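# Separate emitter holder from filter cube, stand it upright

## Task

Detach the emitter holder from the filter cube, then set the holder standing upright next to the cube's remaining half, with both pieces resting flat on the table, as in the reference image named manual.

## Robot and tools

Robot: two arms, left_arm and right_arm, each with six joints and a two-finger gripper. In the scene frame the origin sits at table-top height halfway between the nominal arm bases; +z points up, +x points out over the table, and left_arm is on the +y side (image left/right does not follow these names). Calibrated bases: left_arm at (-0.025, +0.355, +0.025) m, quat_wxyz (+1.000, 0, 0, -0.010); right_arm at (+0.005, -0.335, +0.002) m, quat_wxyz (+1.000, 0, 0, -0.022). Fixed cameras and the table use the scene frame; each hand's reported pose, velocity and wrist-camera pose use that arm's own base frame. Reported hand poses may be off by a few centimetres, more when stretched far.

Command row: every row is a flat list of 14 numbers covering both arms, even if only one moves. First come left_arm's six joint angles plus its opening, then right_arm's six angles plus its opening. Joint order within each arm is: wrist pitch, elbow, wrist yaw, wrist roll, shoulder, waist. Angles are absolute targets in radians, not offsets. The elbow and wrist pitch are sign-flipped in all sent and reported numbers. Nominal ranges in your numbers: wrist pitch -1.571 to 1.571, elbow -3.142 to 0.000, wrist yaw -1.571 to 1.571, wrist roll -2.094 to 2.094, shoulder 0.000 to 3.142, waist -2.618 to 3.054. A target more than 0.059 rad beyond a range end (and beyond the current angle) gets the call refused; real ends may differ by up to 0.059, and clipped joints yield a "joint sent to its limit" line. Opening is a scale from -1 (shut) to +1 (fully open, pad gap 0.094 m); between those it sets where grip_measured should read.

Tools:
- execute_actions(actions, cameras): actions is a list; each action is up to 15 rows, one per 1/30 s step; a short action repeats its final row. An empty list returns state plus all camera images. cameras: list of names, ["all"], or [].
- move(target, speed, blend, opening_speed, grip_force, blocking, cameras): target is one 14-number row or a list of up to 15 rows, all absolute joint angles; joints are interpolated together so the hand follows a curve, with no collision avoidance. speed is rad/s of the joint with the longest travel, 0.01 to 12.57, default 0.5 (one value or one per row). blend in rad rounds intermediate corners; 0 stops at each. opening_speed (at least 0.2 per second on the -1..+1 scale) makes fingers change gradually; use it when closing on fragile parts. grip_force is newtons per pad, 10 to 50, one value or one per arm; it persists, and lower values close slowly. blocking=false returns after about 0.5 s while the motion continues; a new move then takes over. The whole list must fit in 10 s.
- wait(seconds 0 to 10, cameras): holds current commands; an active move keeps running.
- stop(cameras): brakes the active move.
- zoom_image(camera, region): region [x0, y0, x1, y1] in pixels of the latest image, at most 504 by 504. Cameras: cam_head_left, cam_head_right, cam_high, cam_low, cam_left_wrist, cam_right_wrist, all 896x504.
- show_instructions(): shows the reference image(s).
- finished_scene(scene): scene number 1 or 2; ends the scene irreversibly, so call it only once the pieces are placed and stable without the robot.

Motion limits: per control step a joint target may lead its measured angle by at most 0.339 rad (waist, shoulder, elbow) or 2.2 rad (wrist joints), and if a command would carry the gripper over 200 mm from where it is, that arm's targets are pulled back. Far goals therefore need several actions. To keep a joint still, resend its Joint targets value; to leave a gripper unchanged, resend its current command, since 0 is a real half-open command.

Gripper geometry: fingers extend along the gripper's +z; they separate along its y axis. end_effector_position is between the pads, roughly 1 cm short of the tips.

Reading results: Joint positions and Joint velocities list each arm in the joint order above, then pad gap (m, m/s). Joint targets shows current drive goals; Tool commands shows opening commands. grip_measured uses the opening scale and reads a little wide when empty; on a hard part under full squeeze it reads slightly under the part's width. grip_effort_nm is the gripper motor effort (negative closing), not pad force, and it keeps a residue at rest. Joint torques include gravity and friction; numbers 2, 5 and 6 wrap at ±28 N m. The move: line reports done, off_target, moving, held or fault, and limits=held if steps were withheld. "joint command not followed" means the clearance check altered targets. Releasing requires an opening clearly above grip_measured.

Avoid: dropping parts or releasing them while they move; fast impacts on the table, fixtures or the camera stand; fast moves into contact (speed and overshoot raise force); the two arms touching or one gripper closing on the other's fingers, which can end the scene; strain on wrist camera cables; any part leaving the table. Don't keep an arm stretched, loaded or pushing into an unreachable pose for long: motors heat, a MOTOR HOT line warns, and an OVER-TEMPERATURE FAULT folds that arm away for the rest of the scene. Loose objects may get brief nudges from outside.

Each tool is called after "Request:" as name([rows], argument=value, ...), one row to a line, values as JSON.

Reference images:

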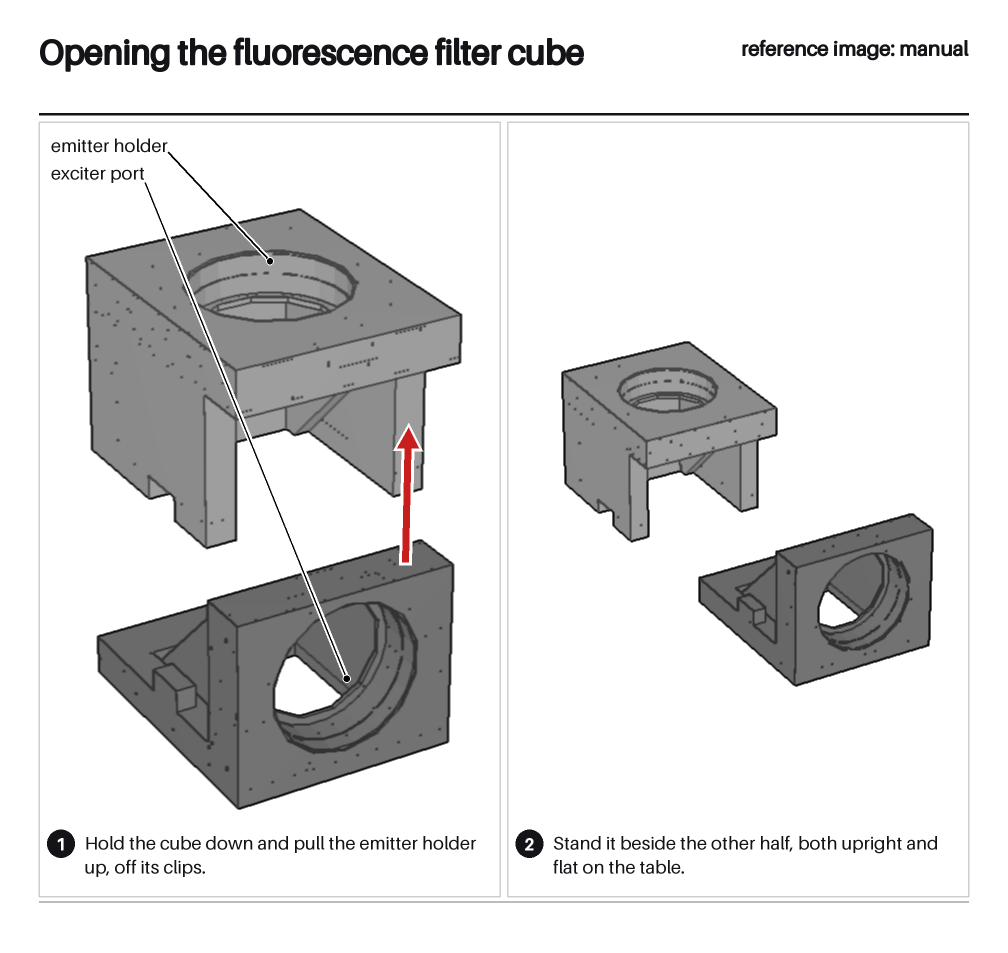

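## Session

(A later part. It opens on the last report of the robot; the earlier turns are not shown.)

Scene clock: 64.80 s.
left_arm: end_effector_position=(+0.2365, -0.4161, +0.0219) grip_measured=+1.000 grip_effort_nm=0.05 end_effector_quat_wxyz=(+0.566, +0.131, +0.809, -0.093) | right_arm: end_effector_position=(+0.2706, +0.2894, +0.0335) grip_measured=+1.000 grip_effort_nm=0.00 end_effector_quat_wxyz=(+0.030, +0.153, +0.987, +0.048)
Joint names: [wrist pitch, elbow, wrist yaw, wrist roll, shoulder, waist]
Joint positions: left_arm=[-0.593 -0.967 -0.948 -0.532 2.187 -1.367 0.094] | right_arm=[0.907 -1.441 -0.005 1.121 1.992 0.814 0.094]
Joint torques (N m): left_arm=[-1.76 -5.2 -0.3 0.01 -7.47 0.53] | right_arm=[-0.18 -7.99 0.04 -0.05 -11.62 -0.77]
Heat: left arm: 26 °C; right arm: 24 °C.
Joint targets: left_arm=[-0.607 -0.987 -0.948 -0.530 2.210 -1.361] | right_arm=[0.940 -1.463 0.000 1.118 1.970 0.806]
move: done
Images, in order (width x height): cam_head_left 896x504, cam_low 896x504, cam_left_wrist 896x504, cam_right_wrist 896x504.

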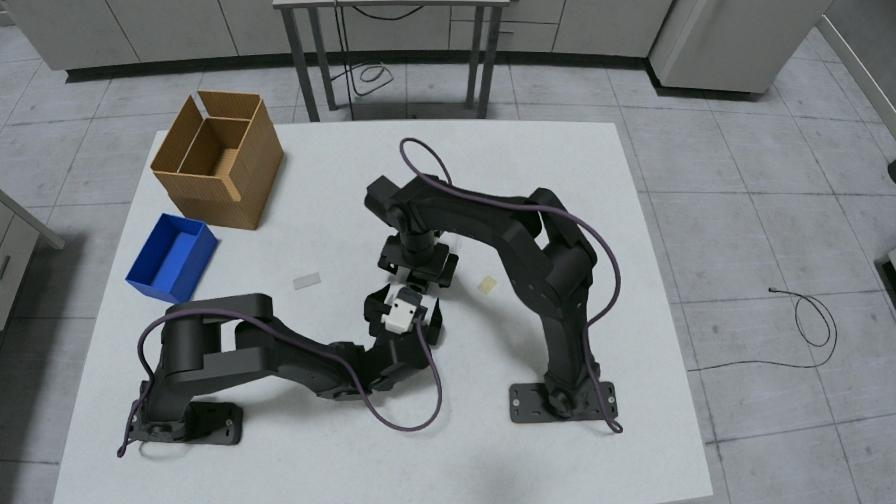

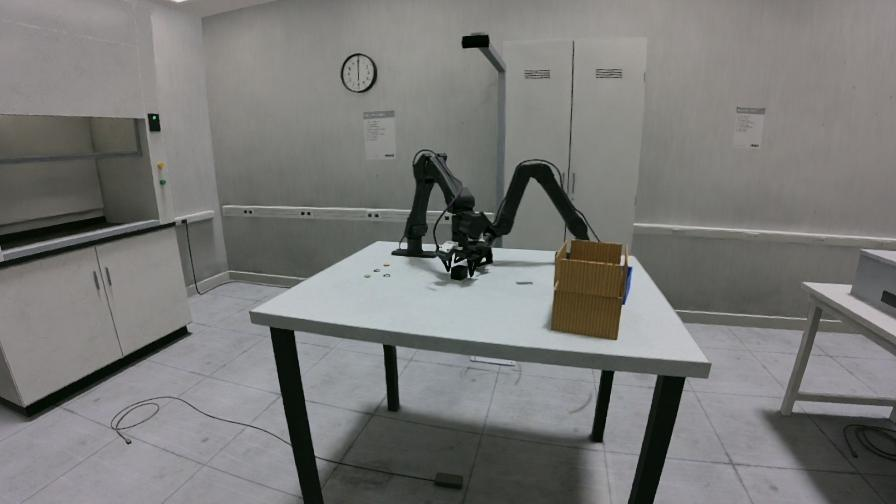

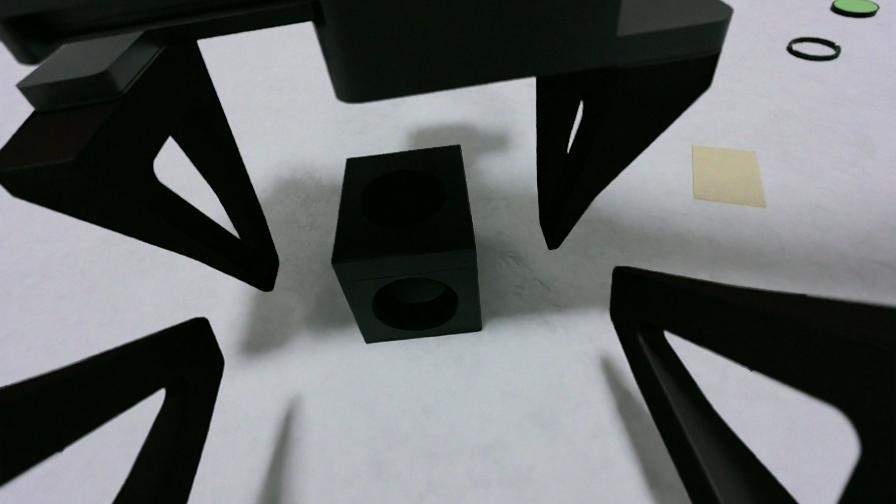

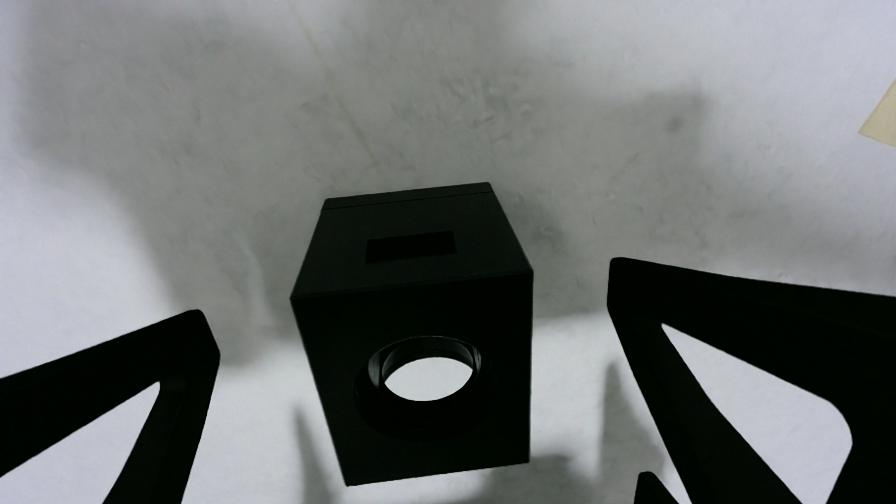

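Request:
move(target=[-0.628,-1.005,-0.914,-0.493,2.228,-1.333,1, 0.965,-1.475,0,1.118,1.935,0.806,1], speed=0.2, cameras=["cam_low","cam_left_wrist","cam_right_wrist","cam_head_left"])

Request:
zoom_image(camera="cam_low", region=[440, 250, 490, 290])

Request:
zoom_image(camera="cam_head_left", region=[380, 240, 460, 310])

Scene clock: 67.87 s.
left_arm: end_effector_position=(+0.2471, -0.4199, +0.0202) grip_measured=+1.000 grip_effort_nm=0.05 end_effector_quat_wxyz=(+0.564, +0.137, +0.809, -0.093) | right_arm: end_effector_position=(+0.2699, +0.2886, +0.0428) grip_measured=+1.000 grip_effort_nm=0.00 end_effector_quat_wxyz=(+0.031, +0.152, +0.987, +0.050)
Joint names: [wrist pitch, elbow, wrist yaw, wrist roll, shoulder, waist]
Joint positions: left_arm=[-0.614 -0.986 -0.915 -0.496 2.203 -1.339 0.094] | right_arm=[0.932 -1.453 -0.005 1.121 1.973 0.814 0.094]
Joint torques (N m): left_arm=[-1.79 -5.16 -0.33 -0.01 -7.56 0.55] | right_arm=[-0.18 -8.09 0.04 -0.05 -13 -0.81]
Heat: left arm: 26 °C; right arm: 24 °C.
Joint targets: left_arm=[-0.628 -1.005 -0.914 -0.493 2.228 -1.333] | right_arm=[0.965 -1.475 0.000 1.118 1.935 0.806]
move: off_target (right_arm); right_arm: the shoulder is farthest, 0.038 rad from its target
Images, in order (width x height): cam_head_left 896x504, cam_low 896x504, cam_left_wrist 896x504, cam_right_wrist 896x504.

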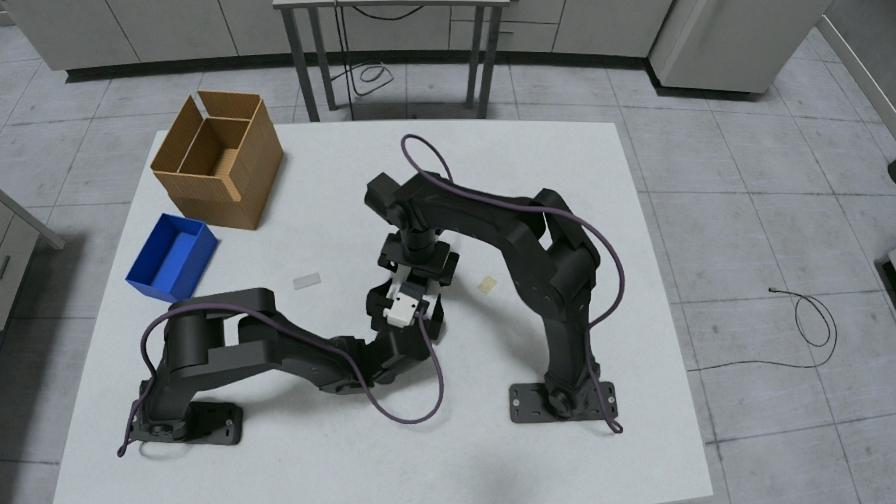

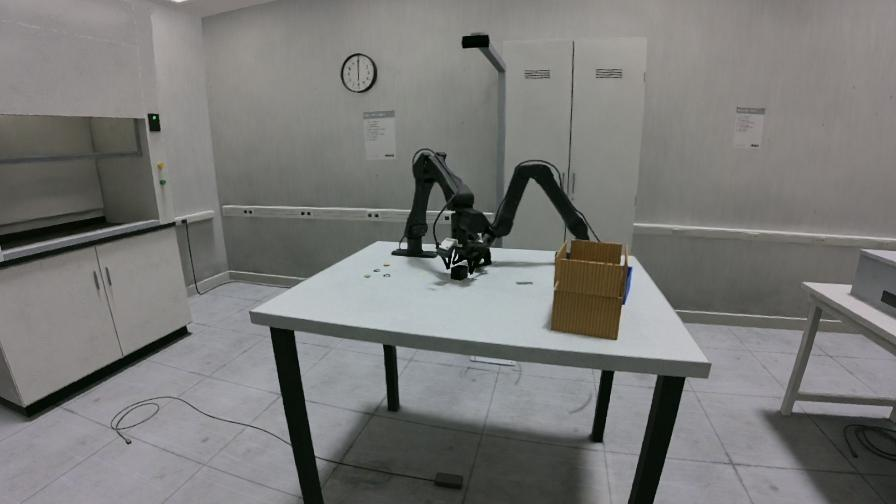

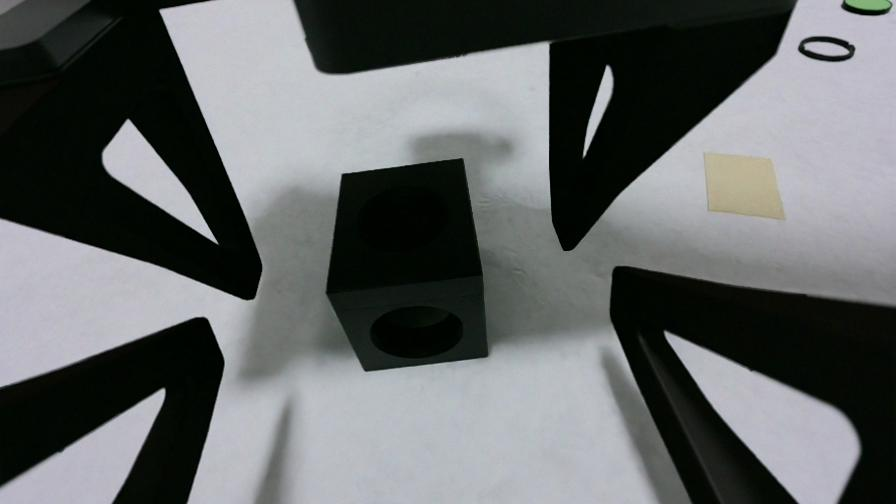

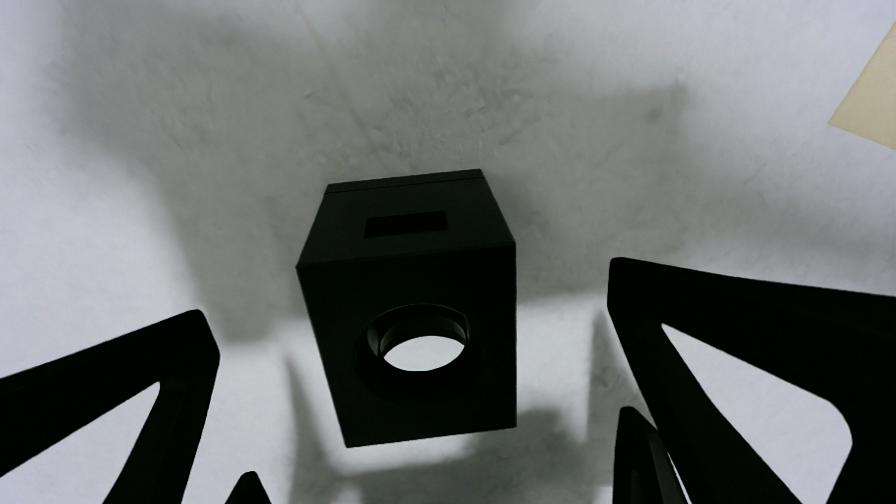

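Scaled by 10.080 from the camera's 896x504 image, which has a finer 1280x720 frame.

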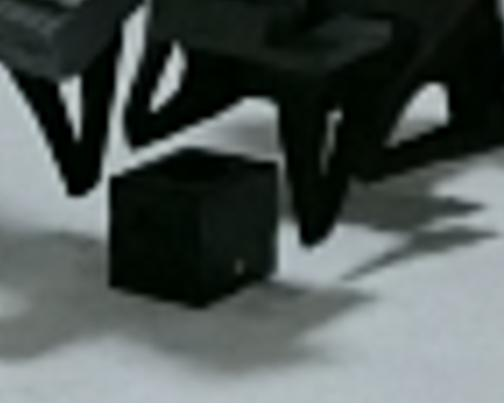

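Scaled by 6.300 from the camera's 896x504 image, which has a finer 1280x720 frame.

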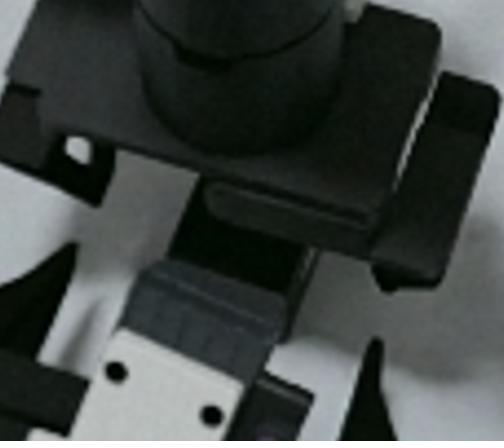

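Request:
move(target=[-0.668,-1.005,-0.914,-0.575,2.267,-1.333,1, 0.91,-1.425,0,1.118,1.905,0.80,1], speed=0.15, cameras=["cam_low","cam_left_wrist","cam_right_wrist","cam_head_left"])

Request:
zoom_image(camera="cam_low", region=[440, 250, 490, 290])

Request:
zoom_image(camera="cam_head_left", region=[380, 240, 460, 310])

Scene clock: 70.97 s.
left_arm: end_effector_position=(+0.2470, -0.4201, +0.0083) grip_measured=+1.000 grip_effort_nm=0.05 end_effector_quat_wxyz=(+0.560, +0.110, +0.813, -0.113) | right_arm: end_effector_position=(+0.2745, +0.2900, +0.0497) grip_measured=+1.000 grip_effort_nm=0.00 end_effector_quat_wxyz=(+0.043, +0.155, +0.985, +0.067)
Joint names: [wrist pitch, elbow, wrist yaw, wrist roll, shoulder, waist]
Joint positions: left_arm=[-0.654 -0.986 -0.914 -0.564 2.243 -1.339 0.094] | right_arm=[0.902 -1.436 -0.005 1.121 1.946 0.808 0.094]
Joint torques (N m): left_arm=[-1.77 -5.07 -0.29 -0.09 -7.69 0.58] | right_arm=[-0.47 -5.05 0.05 -0.05 -12.96 -0.79]
Heat: left arm: 26 °C; right arm: 25 °C.
Joint targets: left_arm=[-0.668 -1.005 -0.914 -0.575 2.267 -1.333] | right_arm=[0.910 -1.425 0.000 1.118 1.905 0.800]
move: off_target (right_arm); right_arm: the shoulder is farthest, 0.041 rad from its target
Images, in order (width x height): cam_head_left 896x504, cam_low 896x504, cam_left_wrist 896x504, cam_right_wrist 896x504.

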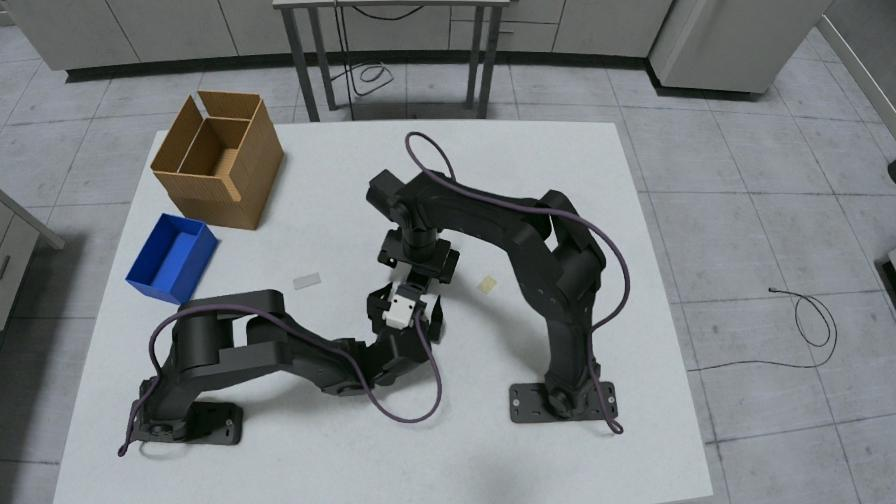

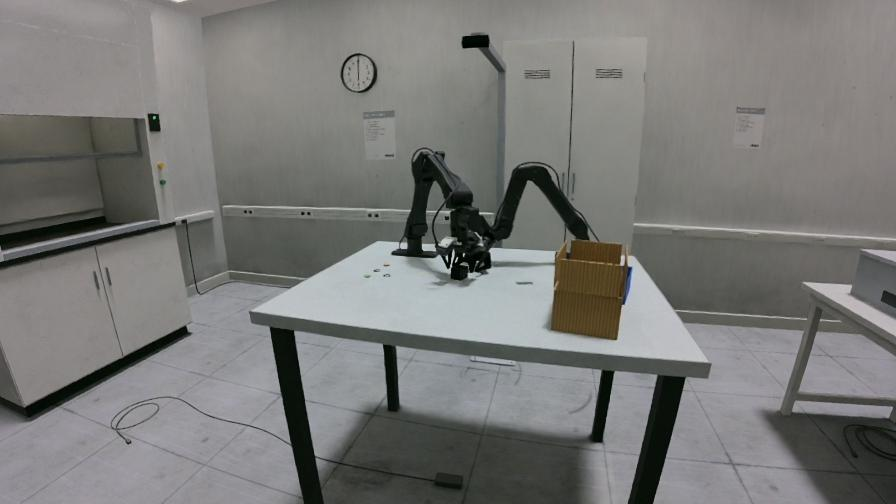

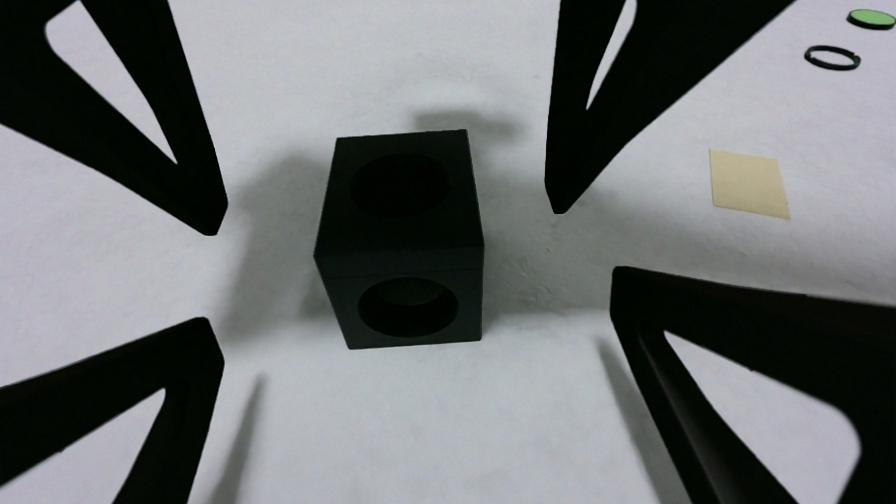

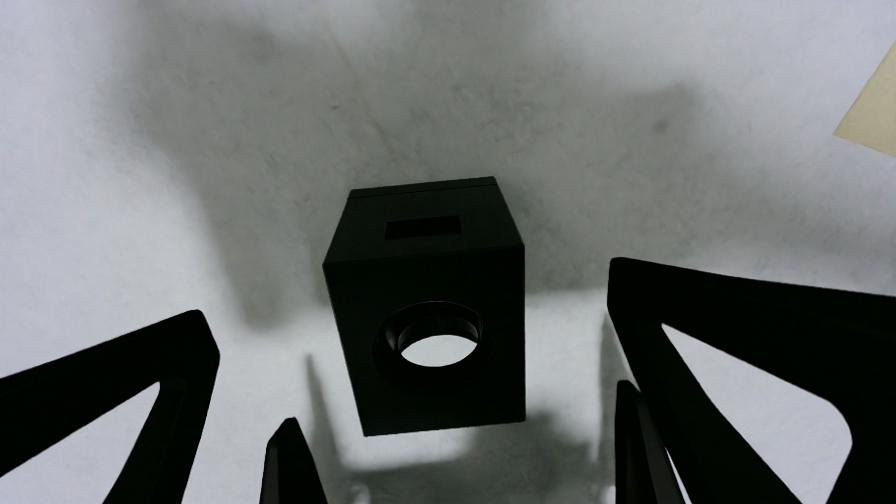

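Scaled by 10.080 from the camera's 896x504 image, which has a finer 1280x720 frame.

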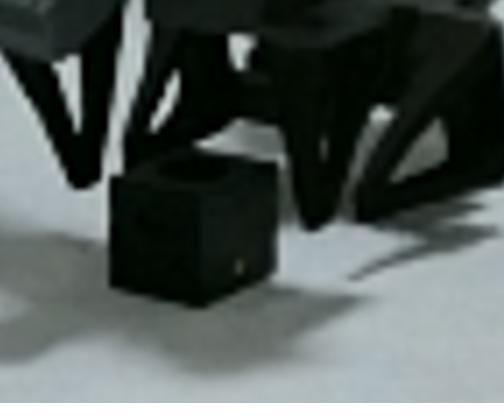

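Scaled by 6.300 from the camera's 896x504 image, which has a finer 1280x720 frame.

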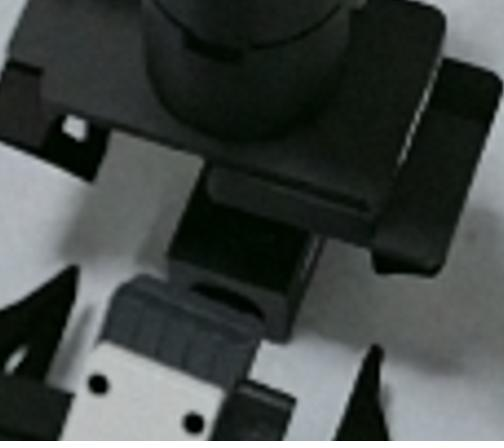

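Request:
move([
  [-0.697,-1.007,-0.914,-0.605,2.297,-1.333,1, 0.91,-1.425,0,1.118,1.905,0.80,1],
  [-0.714,-1.03,-0.883,-0.57,2.31,-1.297,1, 0.91,-1.425,0,1.118,1.905,0.80,1],
], speed=0.1, cameras=["cam_low","cam_left_wrist","cam_right_wrist","cam_head_left"])

Request:
zoom_image(camera="cam_low", region=[440, 250, 490, 290])

Request:
zoom_image(camera="cam_head_left", region=[380, 240, 460, 310])

Scene clock: 75.60 s.
left_arm: end_effector_position=(+0.2625, -0.4229, +0.0020) grip_measured=+1.000 grip_effort_nm=0.05 end_effector_quat_wxyz=(+0.559, +0.091, +0.814, -0.127) | right_arm: end_effector_position=(+0.2745, +0.2900, +0.0497) grip_measured=+1.000 grip_effort_nm=0.00 end_effector_quat_wxyz=(+0.043, +0.155, +0.985, +0.067)
Joint names: [wrist pitch, elbow, wrist yaw, wrist roll, shoulder, waist]
Joint positions: left_arm=[-0.7 -1.012 -0.884 -0.573 2.284 -1.302 0.094] | right_arm=[0.902 -1.436 -0.005 1.121 1.946 0.808 0.094]
Joint torques (N m): left_arm=[-1.8 -4.89 -0.2 -0.06 -7.79 0.38] | right_arm=[-0.5 -5.05 0.06 -0.03 -12.96 -0.79]
Heat: left arm: 27 °C; right arm: 26 °C.
Joint targets: left_arm=[-0.714 -1.030 -0.883 -0.570 2.310 -1.297] | right_arm=[0.910 -1.425 0.000 1.118 1.905 0.800]
move: off_target (right_arm); right_arm: the shoulder is farthest, 0.041 rad from its target
Images, in order (width x height): cam_head_left 896x504, cam_low 896x504, cam_left_wrist 896x504, cam_right_wrist 896x504.

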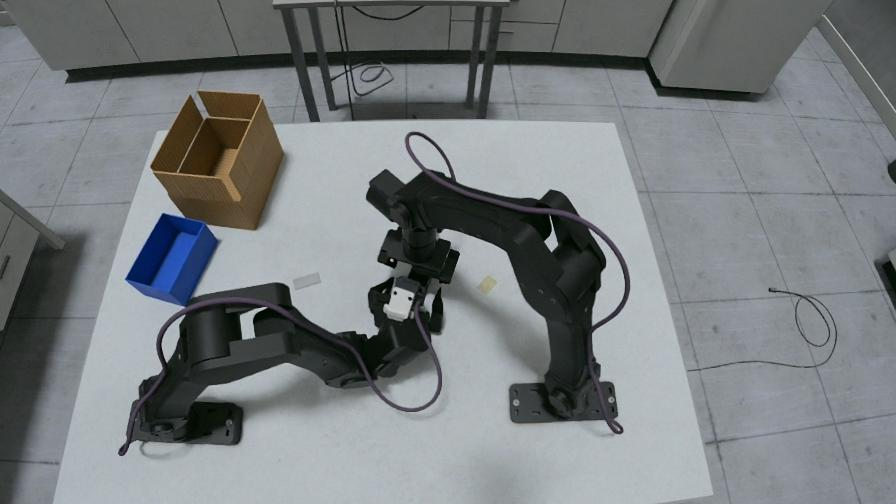

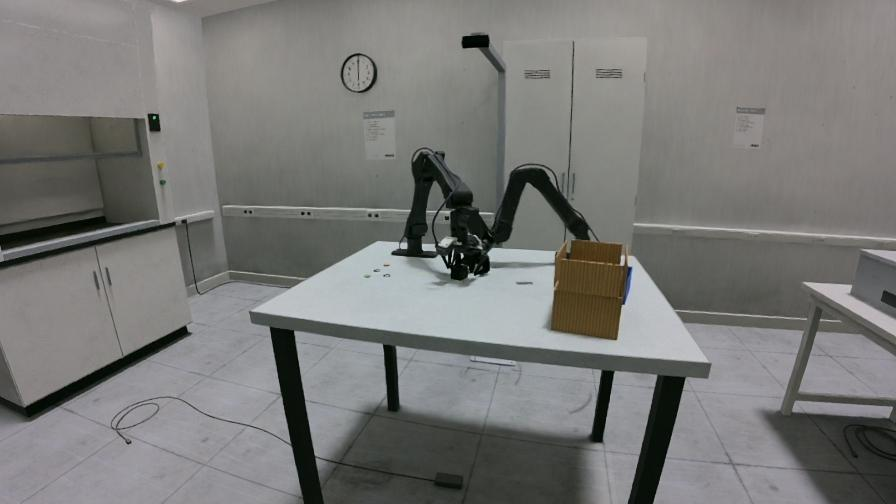

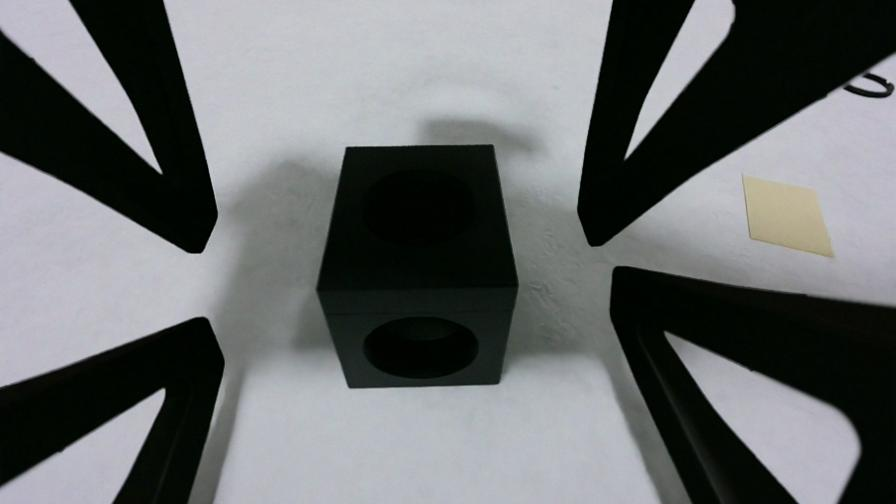

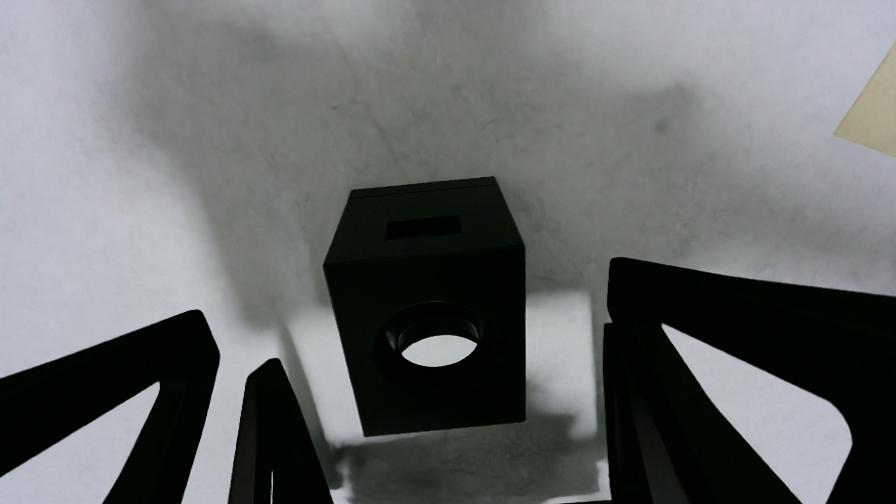

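Scaled by 10.080 from the camera's 896x504 image, which has a finer 1280x720 frame.

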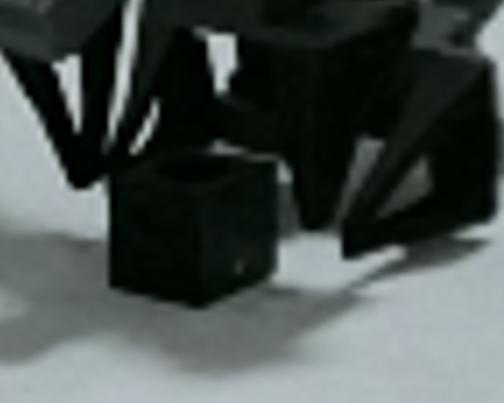

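Scaled by 6.300 from the camera's 896x504 image, which has a finer 1280x720 frame.

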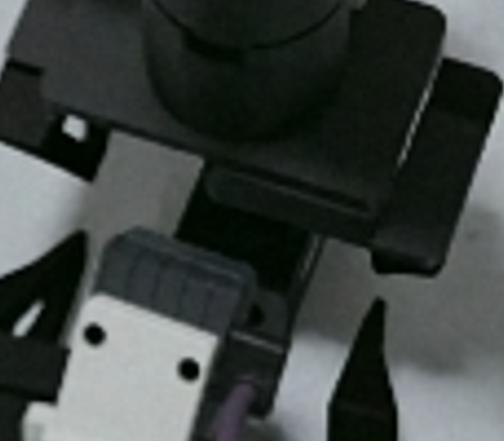

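Request:
move(target=[-0.723,-1.03,-0.883,-0.515,2.321,-1.297,1, 0.91,-1.425,0,1.118,1.905,0.80,1], speed=0.1, cameras=["cam_low","cam_left_wrist","cam_right_wrist","cam_head_left"])

Request:
zoom_image(camera="cam_low", region=[440, 250, 490, 290])

Request:
zoom_image(camera="cam_head_left", region=[380, 240, 460, 310])

Scene clock: 77.83 s.
left_arm: end_effector_position=(+0.2623, -0.4226, -0.0018) grip_measured=+1.000 grip_effort_nm=0.05 end_effector_quat_wxyz=(+0.562, +0.114, +0.812, -0.111) | right_arm: end_effector_position=(+0.2745, +0.2900, +0.0497) grip_measured=+1.000 grip_effort_nm=0.00 end_effector_quat_wxyz=(+0.043, +0.155, +0.985, +0.067)
Joint names: [wrist pitch, elbow, wrist yaw, wrist roll, shoulder, waist]
Joint positions: left_arm=[-0.709 -1.012 -0.883 -0.518 2.295 -1.302 0.094] | right_arm=[0.902 -1.436 -0.005 1.121 1.946 0.808 0.094]
Joint torques (N m): left_arm=[-1.79 -4.9 -0.27 0.02 -7.83 0.42] | right_arm=[-0.49 -5 0.04 -0.05 -12.92 -0.75]
Heat: left arm: 27 °C; right arm: 26 °C.
Joint targets: left_arm=[-0.723 -1.030 -0.883 -0.515 2.321 -1.297] | right_arm=[0.910 -1.425 0.000 1.118 1.905 0.800]
move: off_target (right_arm); right_arm: the shoulder is farthest, 0.041 rad from its target
Images, in order (width x height): cam_head_left 896x504, cam_low 896x504, cam_left_wrist 896x504, cam_right_wrist 896x504.

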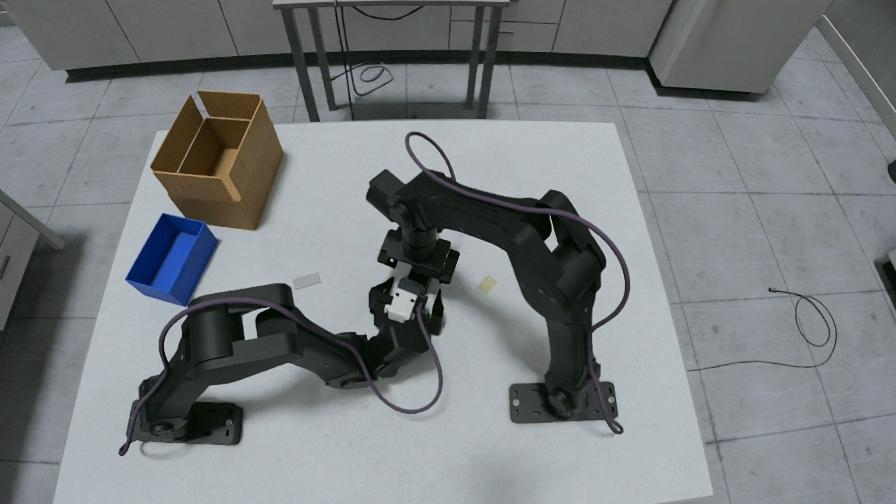

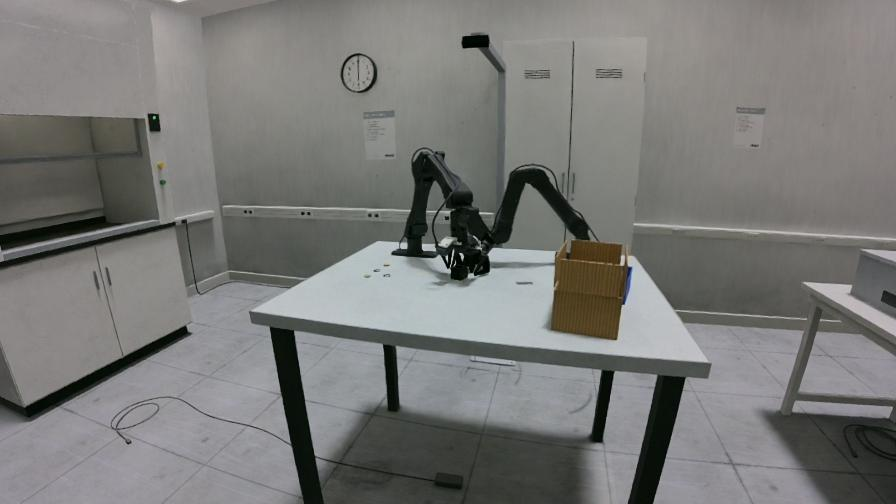

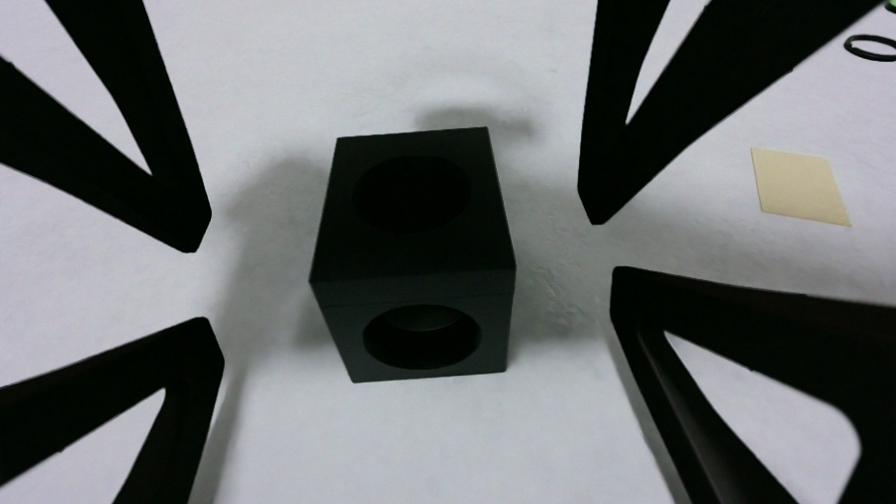

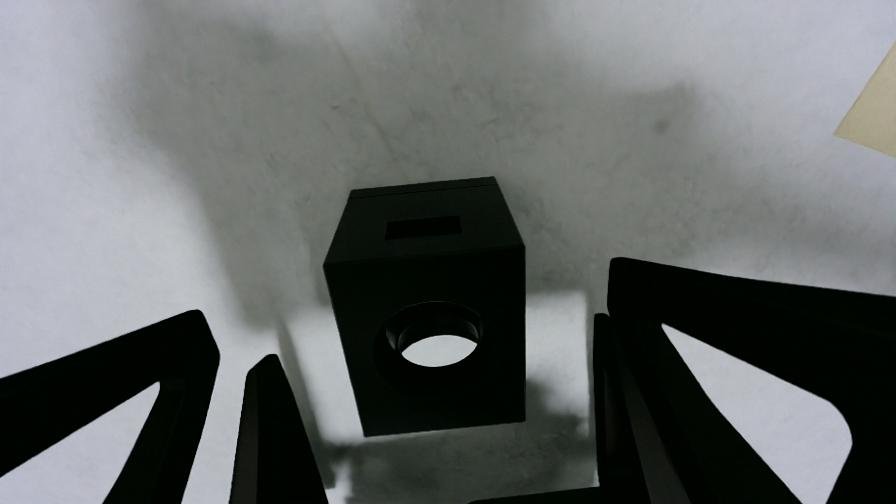

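Scaled by 10.080 from the camera's 896x504 image, which has a finer 1280x720 frame.

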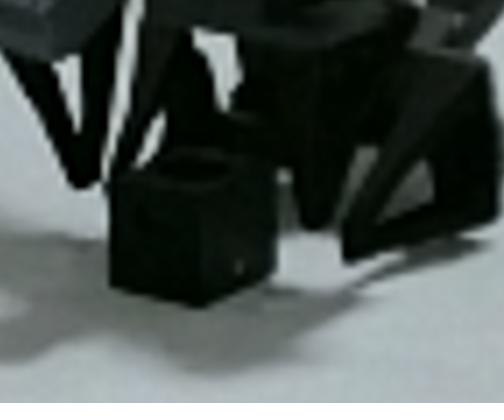

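Scaled by 6.300 from the camera's 896x504 image, which has a finer 1280x720 frame.

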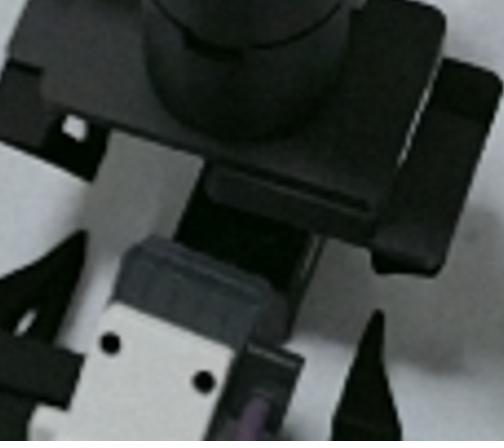

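Request:
move(target=[-0.723,-1.03,-0.883,-0.515,2.321,-1.297,1, 0.91,-1.425,0,1.118,1.905,0.80,-0.27], opening_speed=0.7, cameras=["cam_left_wrist"])

Request:
move(target=[-0.723,-1.03,-0.883,-0.515,2.321,-1.297,-0.3, 0.91,-1.425,0,1.118,1.905,0.80,-0.27], opening_speed=0.7, cameras=["cam_left_wrist","cam_right_wrist","cam_low","cam_head_left"])

Request:
zoom_image(camera="cam_low", region=[440, 250, 490, 290])

Scene clock: 80.43 s.
left_arm: end_effector_position=(+0.2623, -0.4226, -0.0018) grip_measured=+1.000 grip_effort_nm=0.05 end_effector_quat_wxyz=(+0.562, +0.114, +0.812, -0.111) | right_arm: end_effector_position=(+0.2746, +0.2900, +0.0497) grip_measured=-0.178 grip_effort_nm=-1.01 end_effector_quat_wxyz=(+0.043, +0.155, +0.985, +0.067)
Joint names: [wrist pitch, elbow, wrist yaw, wrist roll, shoulder, waist]
Joint positions: left_arm=[-0.709 -1.012 -0.883 -0.518 2.295 -1.302 0.094] | right_arm=[0.902 -1.436 -0.005 1.12 1.946 0.808 0.039]
Joint torques (N m): left_arm=[-1.81 -4.9 -0.25 0.01 -7.77 0.39] | right_arm=[-0.49 -5.05 0.05 -0.04 -13.03 -0.72]
Heat: left arm: 27 °C; right arm: 26 °C.
Joint targets: left_arm=[-0.723 -1.030 -0.883 -0.515 2.321 -1.297] | right_arm=[0.910 -1.425 0.000 1.118 1.905 0.800]
move: off_target (right_arm); right_arm: the shoulder is farthest, 0.041 rad from its target
Images, in order (width x height): cam_left_wrist 896x504.

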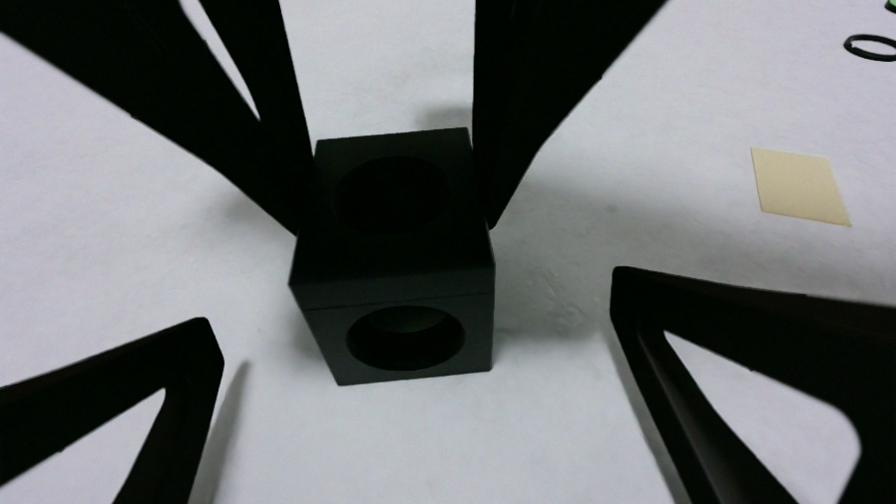

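Scene clock: 82.50 s.
left_arm: end_effector_position=(+0.2630, -0.4217, -0.0018) grip_measured=-0.191 grip_effort_nm=-0.96 end_effector_quat_wxyz=(+0.563, +0.115, +0.811, -0.107) | right_arm: end_effector_position=(+0.2744, +0.2898, +0.0497) grip_measured=-0.179 grip_effort_nm=-1.02 end_effector_quat_wxyz=(+0.043, +0.154, +0.985, +0.066)
Joint names: [wrist pitch, elbow, wrist yaw, wrist roll, shoulder, waist]
Joint positions: left_arm=[-0.709 -1.012 -0.887 -0.512 2.296 -1.3 0.038] | right_arm=[0.903 -1.436 -0.005 1.118 1.946 0.808 0.039]
Joint torques (N m): left_arm=[-1.79 -4.83 -0.22 -0.06 -7.87 0.28] | right_arm=[-0.5 -5.01 0.05 -0.03 -13 -0.69]
Heat: left arm: 27 °C; right arm: 27 °C.
Joint targets: left_arm=[-0.723 -1.030 -0.883 -0.515 2.321 -1.297] | right_arm=[0.910 -1.425 0.000 1.118 1.905 0.800]
move: off_target (right_arm); right_arm: the shoulder is farthest, 0.041 rad from its target
Images, in order (width x height): cam_head_left 896x504, cam_low 896x504, cam_left_wrist 896x504, cam_right_wrist 896x504.

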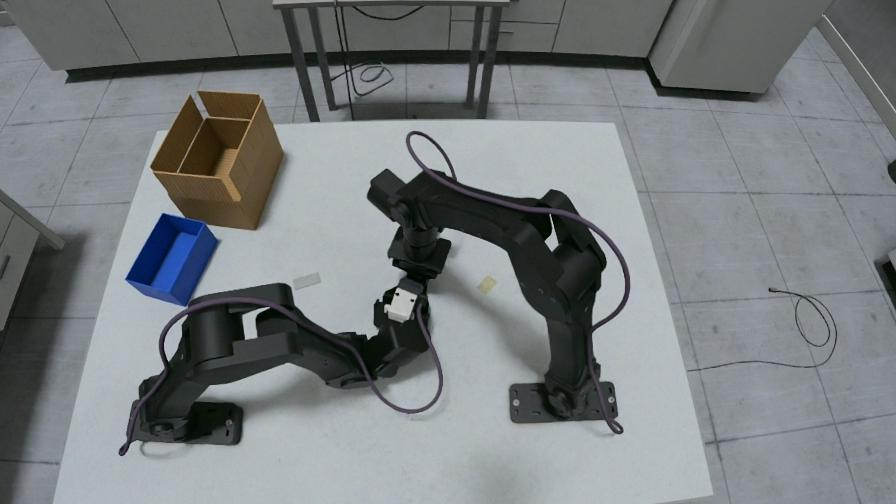

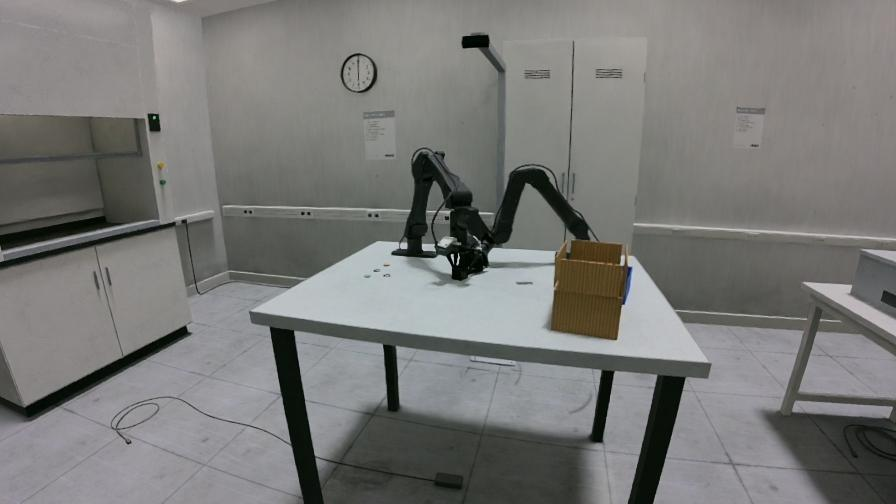

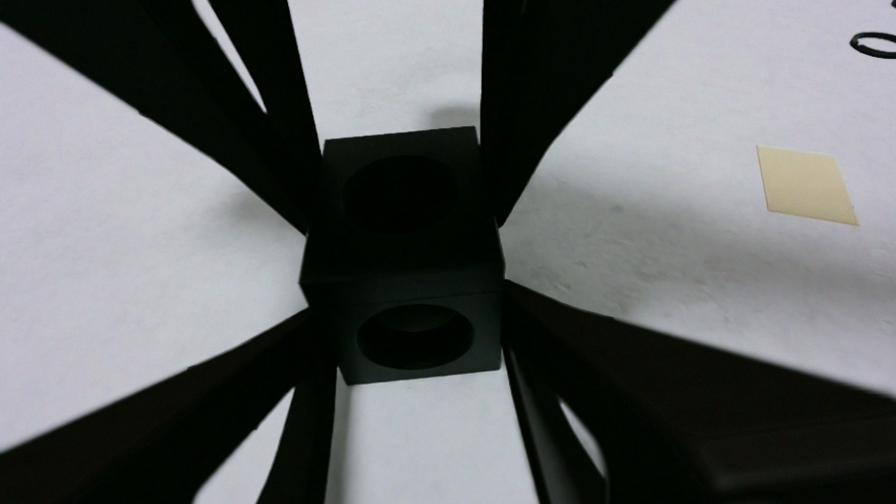

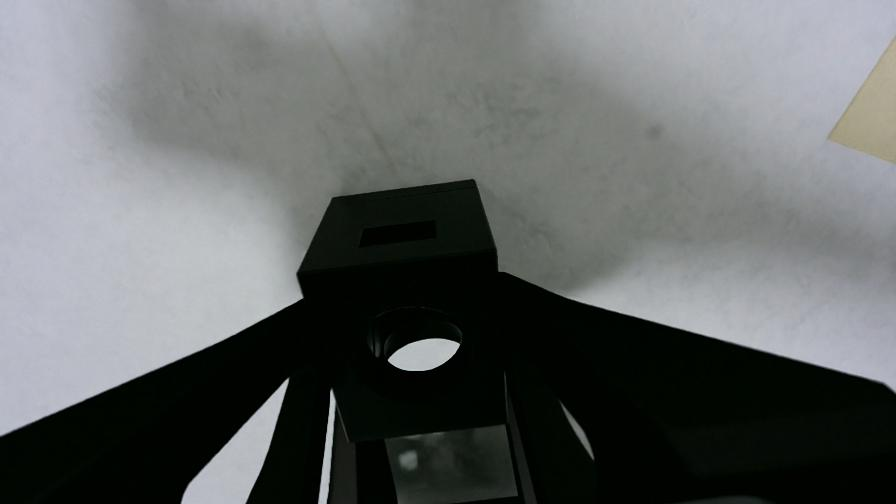

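Scaled by 10.080 from the camera's 896x504 image, which has a finer 1280x720 frame.

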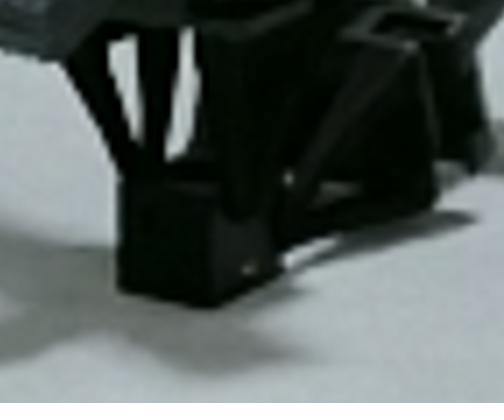

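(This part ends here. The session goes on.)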